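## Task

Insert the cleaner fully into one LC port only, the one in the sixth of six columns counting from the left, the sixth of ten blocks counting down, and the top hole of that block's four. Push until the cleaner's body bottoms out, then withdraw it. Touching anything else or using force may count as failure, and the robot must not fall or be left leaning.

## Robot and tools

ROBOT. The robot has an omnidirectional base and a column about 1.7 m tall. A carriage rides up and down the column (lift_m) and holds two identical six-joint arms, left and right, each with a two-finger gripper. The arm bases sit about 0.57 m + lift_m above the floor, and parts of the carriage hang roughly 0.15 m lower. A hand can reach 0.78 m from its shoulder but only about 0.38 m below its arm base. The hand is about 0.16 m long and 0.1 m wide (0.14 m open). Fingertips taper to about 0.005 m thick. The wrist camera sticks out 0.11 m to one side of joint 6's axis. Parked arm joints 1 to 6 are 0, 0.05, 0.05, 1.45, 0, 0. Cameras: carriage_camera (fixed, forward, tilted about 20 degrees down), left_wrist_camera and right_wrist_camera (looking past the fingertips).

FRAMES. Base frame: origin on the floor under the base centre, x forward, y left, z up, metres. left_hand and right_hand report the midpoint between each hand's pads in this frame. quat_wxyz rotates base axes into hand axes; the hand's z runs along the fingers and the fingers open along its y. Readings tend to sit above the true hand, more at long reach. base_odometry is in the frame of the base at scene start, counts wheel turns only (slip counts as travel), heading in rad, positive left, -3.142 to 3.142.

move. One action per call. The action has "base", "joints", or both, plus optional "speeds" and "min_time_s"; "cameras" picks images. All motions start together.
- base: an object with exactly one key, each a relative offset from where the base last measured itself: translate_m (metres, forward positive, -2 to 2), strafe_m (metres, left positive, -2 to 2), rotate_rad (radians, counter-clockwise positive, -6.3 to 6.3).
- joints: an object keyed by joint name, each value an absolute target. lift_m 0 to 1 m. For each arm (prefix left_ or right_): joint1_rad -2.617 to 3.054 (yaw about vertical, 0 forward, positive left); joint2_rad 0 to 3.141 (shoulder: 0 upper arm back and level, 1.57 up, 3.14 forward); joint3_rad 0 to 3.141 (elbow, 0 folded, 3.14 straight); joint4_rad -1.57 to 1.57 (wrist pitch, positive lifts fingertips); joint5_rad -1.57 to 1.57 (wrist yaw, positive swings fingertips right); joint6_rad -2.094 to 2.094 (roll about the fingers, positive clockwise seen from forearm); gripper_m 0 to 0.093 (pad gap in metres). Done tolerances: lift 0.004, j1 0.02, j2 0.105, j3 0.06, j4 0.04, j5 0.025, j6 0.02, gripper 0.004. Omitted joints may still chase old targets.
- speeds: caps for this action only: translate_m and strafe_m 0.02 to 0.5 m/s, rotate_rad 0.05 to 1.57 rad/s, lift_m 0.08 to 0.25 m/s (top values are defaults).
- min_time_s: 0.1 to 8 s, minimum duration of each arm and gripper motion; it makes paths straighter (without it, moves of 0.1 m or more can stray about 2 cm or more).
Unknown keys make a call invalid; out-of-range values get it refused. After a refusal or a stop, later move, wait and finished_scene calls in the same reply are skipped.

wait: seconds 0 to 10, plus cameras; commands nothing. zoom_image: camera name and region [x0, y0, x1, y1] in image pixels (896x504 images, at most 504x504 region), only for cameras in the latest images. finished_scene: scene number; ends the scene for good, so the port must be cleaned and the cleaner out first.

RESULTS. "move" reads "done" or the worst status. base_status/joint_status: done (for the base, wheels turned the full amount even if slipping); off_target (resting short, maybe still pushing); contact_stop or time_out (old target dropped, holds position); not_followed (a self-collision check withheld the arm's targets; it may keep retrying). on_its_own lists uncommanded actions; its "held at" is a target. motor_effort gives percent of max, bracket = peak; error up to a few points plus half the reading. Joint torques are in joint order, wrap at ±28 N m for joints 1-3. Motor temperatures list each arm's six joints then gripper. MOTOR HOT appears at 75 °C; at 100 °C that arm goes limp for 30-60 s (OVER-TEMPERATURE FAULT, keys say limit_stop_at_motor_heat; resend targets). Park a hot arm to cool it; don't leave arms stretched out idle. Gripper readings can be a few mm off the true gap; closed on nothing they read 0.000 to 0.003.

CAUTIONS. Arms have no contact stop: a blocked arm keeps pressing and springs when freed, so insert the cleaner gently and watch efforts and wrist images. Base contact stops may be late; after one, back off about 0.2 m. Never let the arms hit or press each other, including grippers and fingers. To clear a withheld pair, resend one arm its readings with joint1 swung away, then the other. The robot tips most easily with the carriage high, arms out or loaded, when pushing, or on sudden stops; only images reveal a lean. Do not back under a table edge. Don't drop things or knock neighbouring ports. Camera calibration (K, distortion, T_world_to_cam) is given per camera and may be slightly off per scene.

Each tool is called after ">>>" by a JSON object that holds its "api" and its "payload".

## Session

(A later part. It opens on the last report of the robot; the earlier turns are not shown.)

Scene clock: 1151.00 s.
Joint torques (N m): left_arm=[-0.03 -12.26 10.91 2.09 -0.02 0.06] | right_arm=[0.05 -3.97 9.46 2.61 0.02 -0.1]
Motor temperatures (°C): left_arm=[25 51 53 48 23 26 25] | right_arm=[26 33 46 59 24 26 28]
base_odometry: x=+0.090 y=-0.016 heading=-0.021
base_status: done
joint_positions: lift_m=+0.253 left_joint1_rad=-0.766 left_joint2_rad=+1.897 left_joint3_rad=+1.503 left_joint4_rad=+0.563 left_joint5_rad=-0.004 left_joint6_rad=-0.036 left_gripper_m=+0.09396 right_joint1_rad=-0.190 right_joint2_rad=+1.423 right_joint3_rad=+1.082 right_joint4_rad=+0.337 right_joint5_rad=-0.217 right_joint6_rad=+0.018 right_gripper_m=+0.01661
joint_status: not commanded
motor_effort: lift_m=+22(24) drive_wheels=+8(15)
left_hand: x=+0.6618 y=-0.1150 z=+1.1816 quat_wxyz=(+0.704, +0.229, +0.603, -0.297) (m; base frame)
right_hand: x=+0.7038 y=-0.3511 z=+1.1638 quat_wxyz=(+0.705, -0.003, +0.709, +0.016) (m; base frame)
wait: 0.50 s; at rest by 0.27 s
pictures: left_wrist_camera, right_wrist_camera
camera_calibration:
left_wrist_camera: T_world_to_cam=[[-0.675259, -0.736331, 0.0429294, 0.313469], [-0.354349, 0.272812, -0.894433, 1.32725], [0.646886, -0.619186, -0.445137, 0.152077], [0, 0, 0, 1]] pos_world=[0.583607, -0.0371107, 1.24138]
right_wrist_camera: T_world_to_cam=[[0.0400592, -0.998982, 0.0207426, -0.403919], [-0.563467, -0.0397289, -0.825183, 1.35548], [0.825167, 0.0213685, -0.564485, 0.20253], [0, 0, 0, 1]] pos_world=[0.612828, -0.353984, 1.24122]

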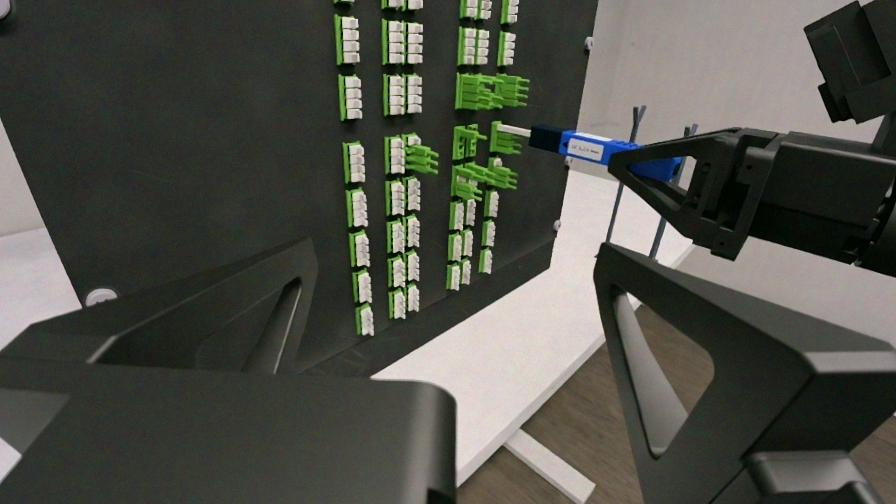

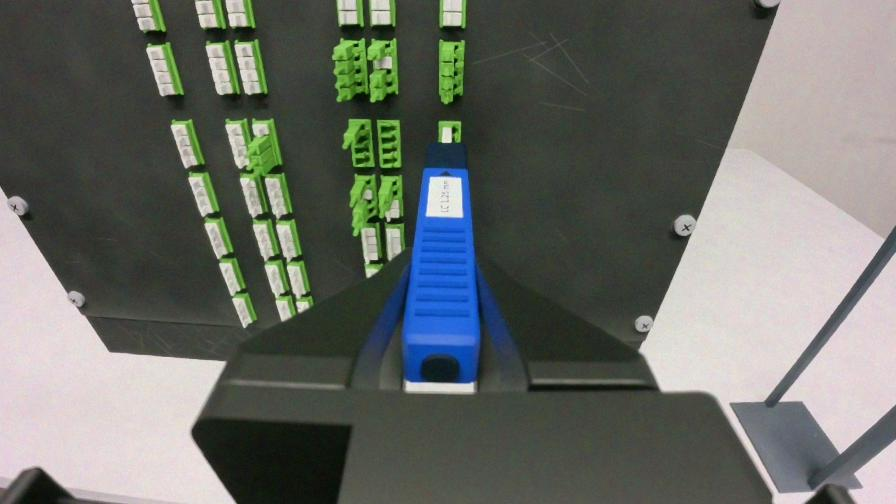

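>>> {"api": "move", "payload": {"base": {"translate_m": 0.004}, "speeds": {"translate_m": 0.02}, "cameras": []}}

>>> {"api": "wait", "payload": {"seconds": 0.5, "cameras": ["left_wrist_camera", "right_wrist_camera"]}}

>>> {"api": "zoom_image", "payload": {"camera": "right_wrist_camera", "region": [415, 100, 475, 180]}}

>>> {"api": "zoom_image", "payload": {"camera": "left_wrist_camera", "region": [455, 98, 555, 158]}}

Scene clock: 1194.40 s.
Joint torques (N m): left_arm=[-0.03 -12.05 10.84 2.06 -0.02 0.06] | right_arm=[0.25 -2.59 9.59 2.69 0.09 -0.1]
Motor temperatures (°C): left_arm=[25 51 53 48 23 26 25] | right_arm=[26 32 47 62 24 26 28]
move: done
base_odometry: x=+0.094 y=-0.016 heading=-0.022
base_status: done
joint_positions: lift_m=+0.253 left_joint1_rad=-0.766 left_joint2_rad=+1.897 left_joint3_rad=+1.503 left_joint4_rad=+0.563 left_joint5_rad=-0.004 left_joint6_rad=-0.036 left_gripper_m=+0.09396 right_joint1_rad=-0.192 right_joint2_rad=+1.412 right_joint3_rad=+1.079 right_joint4_rad=+0.322 right_joint5_rad=-0.222 right_joint6_rad=+0.018 right_gripper_m=+0.01661
joint_status: not commanded
motor_effort: lift_m=+21(26) drive_wheels=+8(12)
left_hand: x=+0.6618 y=-0.1150 z=+1.1816 quat_wxyz=(+0.704, +0.229, +0.603, -0.297) (m; base frame)
right_hand: x=+0.7010 y=-0.3505 z=+1.1644 quat_wxyz=(+0.703, -0.003, +0.711, +0.018) (m; base frame)
pictures: none
No camera images: "cameras" was empty.

Scene clock: 1194.90 s.
Joint torques (N m): left_arm=[-0.02 -12.15 10.89 2.09 -0.02 0.06] | right_arm=[0.14 -2.69 9.59 2.76 0.09 -0.11]
Motor temperatures (°C): left_arm=[25 51 53 48 23 26 25] | right_arm=[26 32 47 62 24 26 28]
base_odometry: x=+0.094 y=-0.016 heading=-0.022
base_status: done
joint_positions: lift_m=+0.253 left_joint1_rad=-0.766 left_joint2_rad=+1.897 left_joint3_rad=+1.503 left_joint4_rad=+0.563 left_joint5_rad=-0.004 left_joint6_rad=-0.036 left_gripper_m=+0.09396 right_joint1_rad=-0.192 right_joint2_rad=+1.412 right_joint3_rad=+1.079 right_joint4_rad=+0.322 right_joint5_rad=-0.222 right_joint6_rad=+0.018 right_gripper_m=+0.01661
joint_status: not commanded
motor_effort: lift_m=+23(26) drive_wheels=+8(12)
left_hand: x=+0.6618 y=-0.1150 z=+1.1816 quat_wxyz=(+0.704, +0.229, +0.603, -0.297) (m; base frame)
right_hand: x=+0.7010 y=-0.3505 z=+1.1644 quat_wxyz=(+0.703, -0.003, +0.711, +0.018) (m; base frame)
wait: 0.50 s; at rest by 0.27 s
pictures: left_wrist_camera, right_wrist_camera
camera_calibration:
left_wrist_camera: T_world_to_cam=[[-0.675259, -0.736331, 0.0429294, 0.313469], [-0.354349, 0.272812, -0.894433, 1.32725], [0.646886, -0.619186, -0.445137, 0.152077], [0, 0, 0, 1]] pos_world=[0.583607, -0.0371107, 1.24138]
right_wrist_camera: T_world_to_cam=[[0.0432241, -0.998875, 0.0195278, -0.404013], [-0.567395, -0.0406314, -0.822443, 1.3537], [0.822311, 0.0244694, -0.568512, 0.212956], [0, 0, 0, 1]] pos_world=[0.610427, -0.353767, 1.2423]

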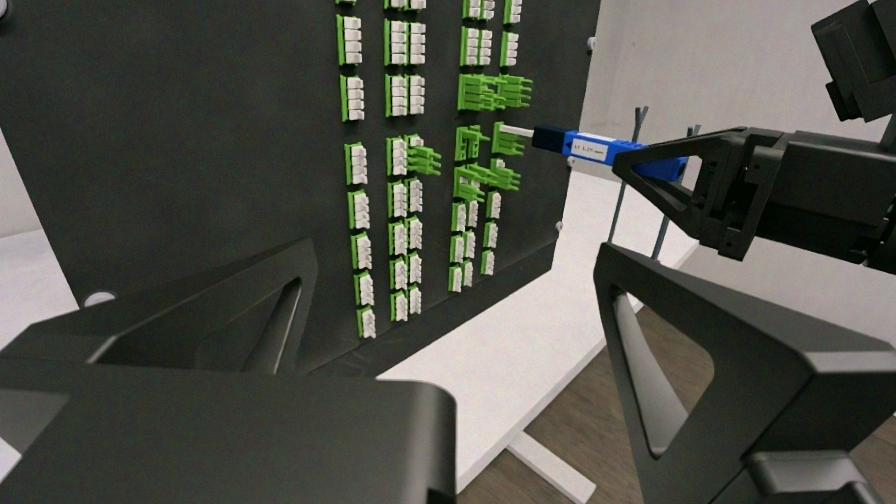

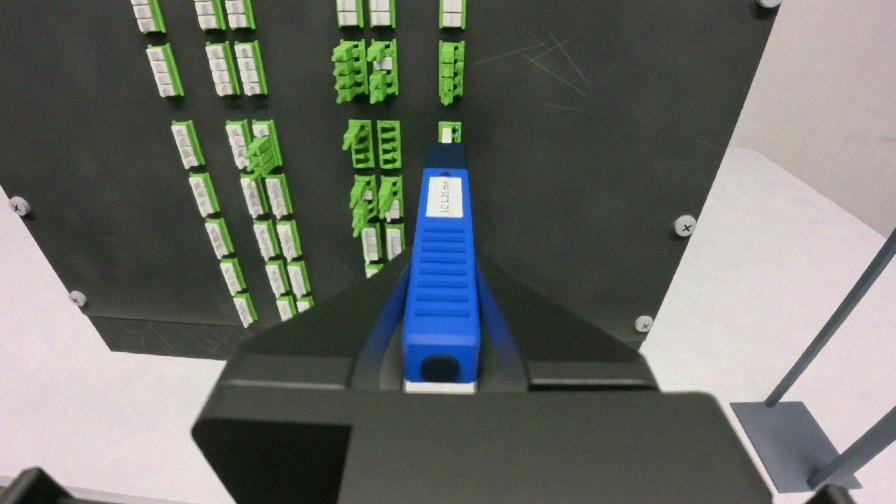

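Scaled by 6.300.

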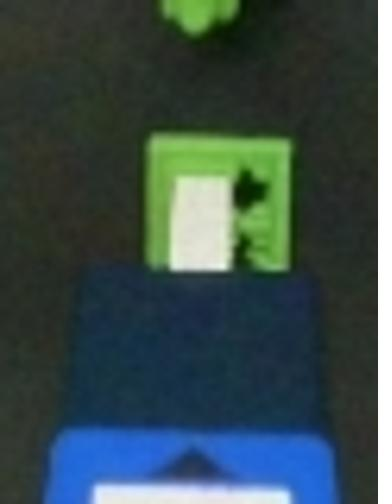

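Scaled by 5.040.

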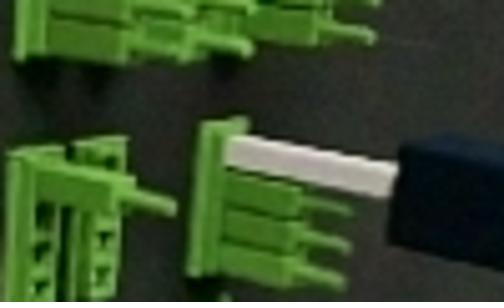

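>>> {"api": "move", "payload": {"base": {"translate_m": 0.004}, "speeds": {"translate_m": 0.02}, "cameras": []}}

>>> {"api": "wait", "payload": {"seconds": 0.5, "cameras": ["left_wrist_camera", "right_wrist_camera"]}}

>>> {"api": "zoom_image", "payload": {"camera": "right_wrist_camera", "region": [415, 100, 475, 180]}}

>>> {"api": "zoom_image", "payload": {"camera": "left_wrist_camera", "region": [455, 98, 555, 158]}}

Scene clock: 1230.30 s.
Joint torques (N m): left_arm=[0.01 -12.11 11.06 2.04 -0.03 0.06] | right_arm=[0.53 -1.46 9.91 2.94 0.12 -0.1]
Motor temperatures (°C): left_arm=[25 52 54 48 23 26 25] | right_arm=[26 31 47 59 24 26 28]
move: done
base_odometry: x=+0.098 y=-0.017 heading=-0.022
base_status: done
joint_positions: lift_m=+0.253 left_joint1_rad=-0.766 left_joint2_rad=+1.897 left_joint3_rad=+1.503 left_joint4_rad=+0.563 left_joint5_rad=-0.004 left_joint6_rad=-0.036 left_gripper_m=+0.09396 right_joint1_rad=-0.194 right_joint2_rad=+1.400 right_joint3_rad=+1.077 right_joint4_rad=+0.308 right_joint5_rad=-0.227 right_joint6_rad=+0.018 right_gripper_m=+0.01661
joint_status: not commanded
motor_effort: lift_m=+18(24) drive_wheels=+8(18)
left_hand: x=+0.6618 y=-0.1150 z=+1.1816 quat_wxyz=(+0.704, +0.229, +0.603, -0.297) (m; base frame)
right_hand: x=+0.6979 y=-0.3501 z=+1.1650 quat_wxyz=(+0.702, -0.004, +0.712, +0.019) (m; base frame)
pictures: none
No camera images: "cameras" was empty.

Scene clock: 1230.80 s.
Joint torques (N m): left_arm=[-0.02 -12.05 10.92 2.07 -0.02 0.07] | right_arm=[0.42 -1.42 9.85 2.93 0.14 -0.08]
Motor temperatures (°C): left_arm=[25 52 54 48 23 26 25] | right_arm=[26 31 47 59 24 26 28]
base_odometry: x=+0.098 y=-0.017 heading=-0.022
base_status: done
joint_positions: lift_m=+0.253 left_joint1_rad=-0.766 left_joint2_rad=+1.897 left_joint3_rad=+1.503 left_joint4_rad=+0.563 left_joint5_rad=-0.004 left_joint6_rad=-0.036 left_gripper_m=+0.09396 right_joint1_rad=-0.194 right_joint2_rad=+1.400 right_joint3_rad=+1.077 right_joint4_rad=+0.308 right_joint5_rad=-0.227 right_joint6_rad=+0.018 right_gripper_m=+0.01661
joint_status: not commanded
motor_effort: lift_m=+18(24) drive_wheels=+8(18)
left_hand: x=+0.6618 y=-0.1150 z=+1.1816 quat_wxyz=(+0.704, +0.229, +0.603, -0.297) (m; base frame)
right_hand: x=+0.6979 y=-0.3501 z=+1.1650 quat_wxyz=(+0.702, -0.004, +0.712, +0.019) (m; base frame)
wait: 0.50 s; at rest by 0.27 s
pictures: left_wrist_camera, right_wrist_camera
camera_calibration:
left_wrist_camera: T_world_to_cam=[[-0.675259, -0.736331, 0.0429294, 0.313469], [-0.354349, 0.272812, -0.894433, 1.32725], [0.646886, -0.619186, -0.445137, 0.152077], [0, 0, 0, 1]] pos_world=[0.583607, -0.0371107, 1.24138]
right_wrist_camera: T_world_to_cam=[[0.0459615, -0.998777, 0.0181958, -0.403876], [-0.571511, -0.0412305, -0.819558, 1.35175], [0.819306, 0.027269, -0.572708, 0.223818], [0, 0, 0, 1]] pos_world=[0.607727, -0.353752, 1.24337]

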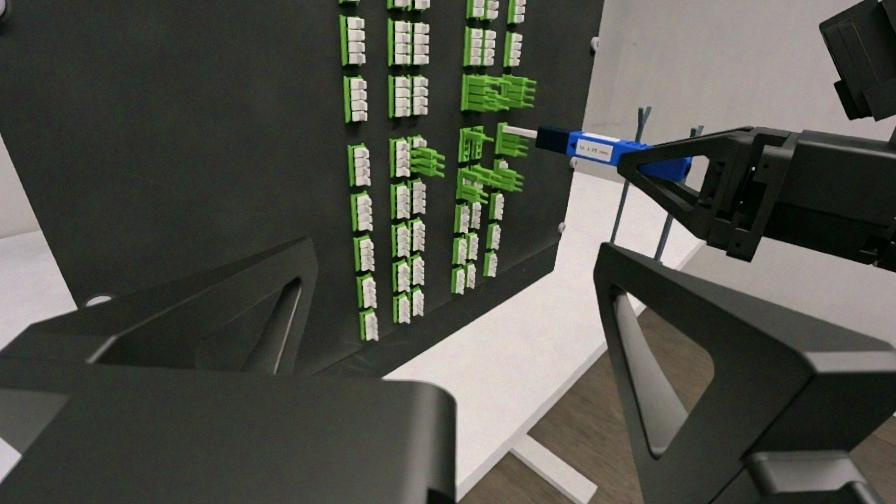

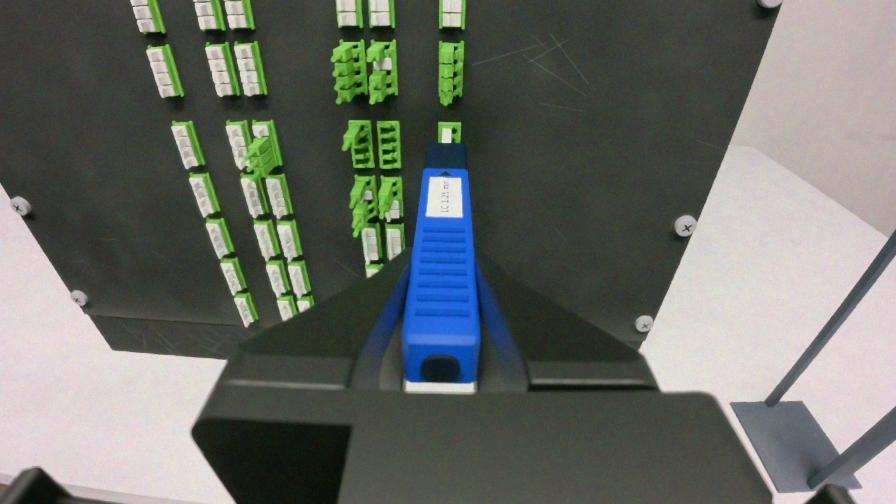

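Scaled by 6.300.

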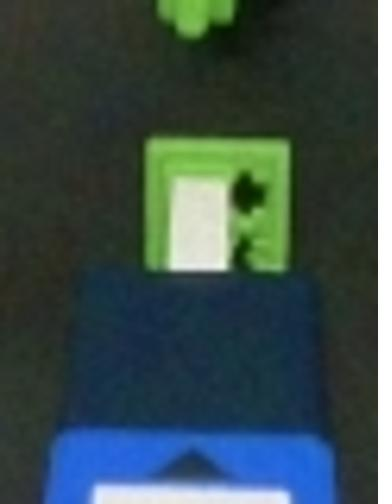

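Scaled by 5.040.

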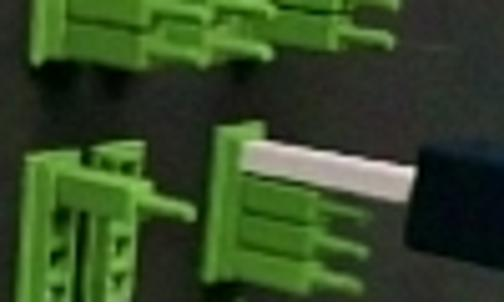

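>>> {"api": "move", "payload": {"base": {"translate_m": -0.015}, "speeds": {"translate_m": 0.03}, "cameras": []}}

>>> {"api": "move", "payload": {"base": {"translate_m": -0.02}, "speeds": {"translate_m": 0.03}, "cameras": ["right_wrist_camera", "left_wrist_camera"]}}

Scene clock: 1272.00 s.
Joint torques (N m): left_arm=[-0.06 -12.15 10.86 2.05 -0.02 0.06] | right_arm=[0.38 -4.25 9.83 2.49 0.17 -0.09]
Motor temperatures (°C): left_arm=[25 52 54 48 23 26 25] | right_arm=[26 29 50 66 24 26 28]
move: done
base_odometry: x=+0.083 y=-0.016 heading=-0.022
base_status: done
joint_positions: lift_m=+0.253 left_joint1_rad=-0.766 left_joint2_rad=+1.897 left_joint3_rad=+1.503 left_joint4_rad=+0.562 left_joint5_rad=-0.004 left_joint6_rad=-0.036 left_gripper_m=+0.09396 right_joint1_rad=-0.194 right_joint2_rad=+1.426 right_joint3_rad=+1.077 right_joint4_rad=+0.348 right_joint5_rad=-0.225 right_joint6_rad=+0.018 right_gripper_m=+0.01661
joint_status: not commanded
motor_effort: lift_m=+23(26) drive_wheels=+4(7)
left_hand: x=+0.6618 y=-0.1150 z=+1.1815 quat_wxyz=(+0.704, +0.229, +0.604, -0.297) (m; base frame)
right_hand: x=+0.7040 y=-0.3515 z=+1.1630 quat_wxyz=(+0.706, -0.005, +0.708, +0.018) (m; base frame)
pictures: none
No camera images: "cameras" was empty.

Scene clock: 1273.10 s.
Joint torques (N m): left_arm=[0.03 -12.19 10.88 2.06 -0.02 0.06] | right_arm=[0.29 -6.17 9.81 2.27 -0.03 -0.09]
Motor temperatures (°C): left_arm=[25 52 54 48 23 26 25] | right_arm=[26 29 50 65 24 26 28]
move: done
base_odometry: x=+0.063 y=-0.015 heading=-0.021
base_status: done
joint_positions: lift_m=+0.253 left_joint1_rad=-0.766 left_joint2_rad=+1.897 left_joint3_rad=+1.503 left_joint4_rad=+0.562 left_joint5_rad=-0.004 left_joint6_rad=-0.036 left_gripper_m=+0.09396 right_joint1_rad=-0.192 right_joint2_rad=+1.442 right_joint3_rad=+1.077 right_joint4_rad=+0.371 right_joint5_rad=-0.209 right_joint6_rad=+0.018 right_gripper_m=+0.01661
joint_status: not commanded
motor_effort: lift_m=+22(25) drive_wheels=+5(10)
left_hand: x=+0.6618 y=-0.1150 z=+1.1815 quat_wxyz=(+0.704, +0.229, +0.604, -0.297) (m; base frame)
right_hand: x=+0.7080 y=-0.3540 z=+1.1610 quat_wxyz=(+0.709, +0.000, +0.705, +0.012) (m; base frame)
pictures: left_wrist_camera, right_wrist_camera
camera_calibration:
left_wrist_camera: T_world_to_cam=[[-0.674965, -0.736594, 0.0430427, 0.313077], [-0.354799, 0.272859, -0.894241, 1.32722], [0.646947, -0.618852, -0.445512, 0.152413], [0, 0, 0, 1]] pos_world=[0.583607, -0.0372113, 1.24128]
right_wrist_camera: T_world_to_cam=[[0.030306, -0.999274, 0.0230802, -0.402816], [-0.555134, -0.0360292, -0.83098, 1.35759], [0.831208, 0.0123711, -0.555823, 0.180005], [0, 0, 0, 1]] pos_world=[0.616233, -0.355838, 1.23748]

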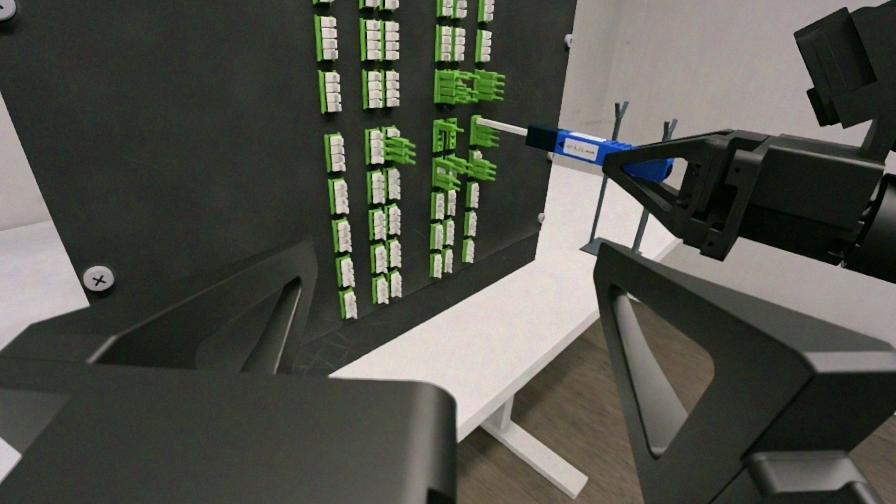

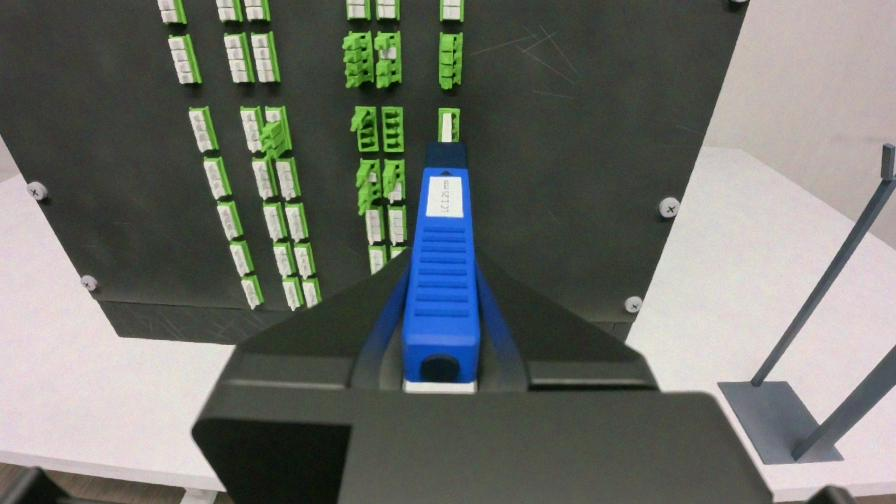

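>>> {"api": "move", "payload": {"base": {"translate_m": -0.04}, "speeds": {"translate_m": 0.05}, "cameras": []}}

>>> {"api": "move", "payload": {"base": {"translate_m": -0.08}, "speeds": {"translate_m": 0.1}, "cameras": []}}

>>> {"api": "wait", "payload": {"seconds": 0.5, "cameras": ["right_wrist_camera", "left_wrist_camera"]}}

>>> {"api": "zoom_image", "payload": {"camera": "right_wrist_camera", "region": [320, 20, 560, 155]}}

Scene clock: 1282.80 s.
Joint torques (N m): left_arm=[-0.05 -12.11 10.89 2.04 -0.01 0.06] | right_arm=[0.23 -6.23 9.83 2.37 -0.03 -0.1]
Motor temperatures (°C): left_arm=[25 52 54 48 23 26 25] | right_arm=[26 30 50 63 24 26 28]
move: done
base_odometry: x=+0.023 y=-0.015 heading=-0.021
base_status: done
joint_positions: lift_m=+0.253 left_joint1_rad=-0.765 left_joint2_rad=+1.897 left_joint3_rad=+1.503 left_joint4_rad=+0.562 left_joint5_rad=-0.004 left_joint6_rad=-0.036 left_gripper_m=+0.09396 right_joint1_rad=-0.192 right_joint2_rad=+1.442 right_joint3_rad=+1.077 right_joint4_rad=+0.366 right_joint5_rad=-0.209 right_joint6_rad=+0.018 right_gripper_m=+0.01661
joint_status: not commanded
motor_effort: lift_m=+21(26) drive_wheels=+6(14)
left_hand: x=+0.6620 y=-0.1148 z=+1.1815 quat_wxyz=(+0.704, +0.229, +0.604, -0.296) (m; base frame)
right_hand: x=+0.7080 y=-0.3540 z=+1.1598 quat_wxyz=(+0.707, +0.000, +0.707, +0.012) (m; base frame)
pictures: none
No camera images: "cameras" was empty.

Scene clock: 1284.30 s.
Joint torques (N m): left_arm=[0.03 -12.22 10.89 2.08 -0.02 0.06] | right_arm=[0.23 -6.01 9.92 2.26 -0.02 -0.09]
Motor temperatures (°C): left_arm=[25 52 54 48 23 26 25] | right_arm=[26 30 50 62 24 26 28]
move: done
base_odometry: x=-0.057 y=-0.013 heading=-0.021
base_status: done
joint_positions: lift_m=+0.253 left_joint1_rad=-0.766 left_joint2_rad=+1.897 left_joint3_rad=+1.503 left_joint4_rad=+0.562 left_joint5_rad=-0.004 left_joint6_rad=-0.036 left_gripper_m=+0.09396 right_joint1_rad=-0.192 right_joint2_rad=+1.442 right_joint3_rad=+1.077 right_joint4_rad=+0.363 right_joint5_rad=-0.209 right_joint6_rad=+0.018 right_gripper_m=+0.01661
joint_status: not commanded
motor_effort: lift_m=+19(25) drive_wheels=+0(13)
left_hand: x=+0.6619 y=-0.1149 z=+1.1814 quat_wxyz=(+0.704, +0.229, +0.604, -0.297) (m; base frame)
right_hand: x=+0.7080 y=-0.3540 z=+1.1589 quat_wxyz=(+0.706, +0.001, +0.708, +0.013) (m; base frame)
pictures: none
No camera images: "cameras" was empty.

Scene clock: 1284.80 s.
Joint torques (N m): left_arm=[-0.05 -12.05 10.89 2.05 -0.02 0.07] | right_arm=[0.21 -6.05 9.85 2.35 -0.03 -0.09]
Motor temperatures (°C): left_arm=[25 52 54 48 23 26 25] | right_arm=[26 30 50 62 24 26 28]
base_odometry: x=-0.057 y=-0.013 heading=-0.021
base_status: done
joint_positions: lift_m=+0.253 left_joint1_rad=-0.766 left_joint2_rad=+1.897 left_joint3_rad=+1.503 left_joint4_rad=+0.562 left_joint5_rad=-0.004 left_joint6_rad=-0.036 left_gripper_m=+0.09396 right_joint1_rad=-0.192 right_joint2_rad=+1.442 right_joint3_rad=+1.077 right_joint4_rad=+0.363 right_joint5_rad=-0.209 right_joint6_rad=+0.018 right_gripper_m=+0.01661
joint_status: not commanded
motor_effort: lift_m=+22(25) drive_wheels=+0(13)
left_hand: x=+0.6619 y=-0.1149 z=+1.1814 quat_wxyz=(+0.704, +0.229, +0.604, -0.297) (m; base frame)
right_hand: x=+0.7080 y=-0.3540 z=+1.1589 quat_wxyz=(+0.706, +0.001, +0.708, +0.013) (m; base frame)
wait: 0.50 s; at rest by 0.27 s
pictures: left_wrist_camera, right_wrist_camera
camera_calibration:
left_wrist_camera: T_world_to_cam=[[-0.674649, -0.736881, 0.0430633, 0.312923], [-0.355161, 0.272916, -0.894079, 1.32727], [0.647078, -0.618484, -0.445834, 0.152685], [0, 0, 0, 1]] pos_world=[0.583707, -0.037212, 1.24128]
right_wrist_camera: T_world_to_cam=[[0.0304603, -0.999312, 0.0211569, -0.400736], [-0.562256, -0.034631, -0.826238, 1.35583], [0.826402, 0.0132718, -0.562924, 0.190817], [0, 0, 0, 1]] pos_world=[0.61684, -0.356039, 1.23613]

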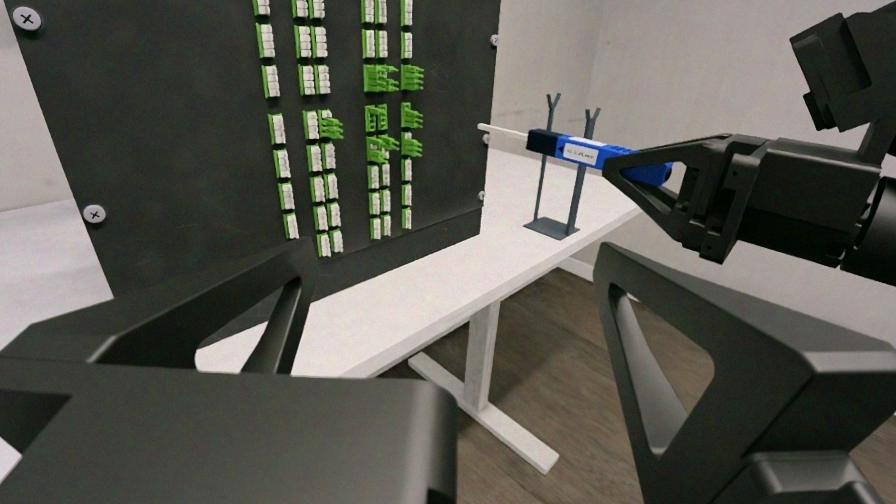

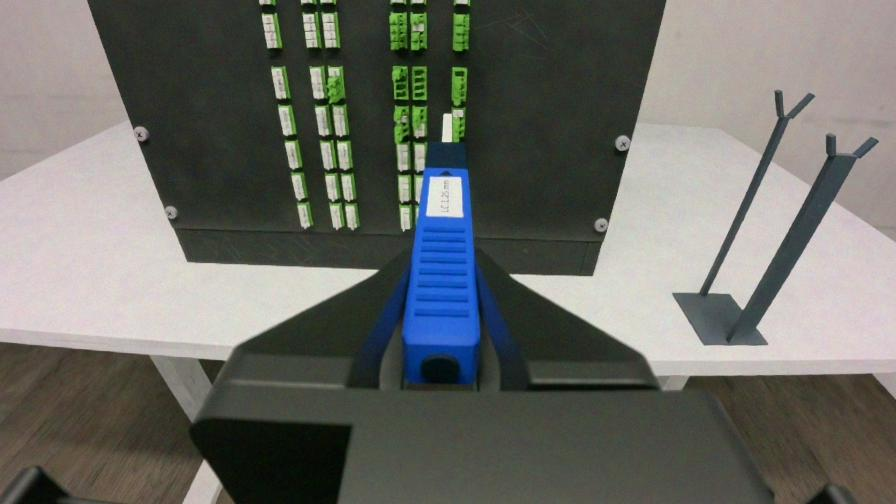

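Scaled by 2.100.

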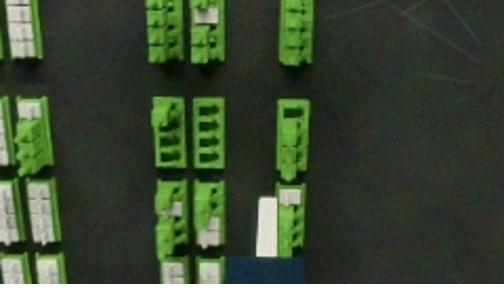

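>>> {"api": "finished_scene", "payload": {"scene": 1}}

The scene is finished: the task was done.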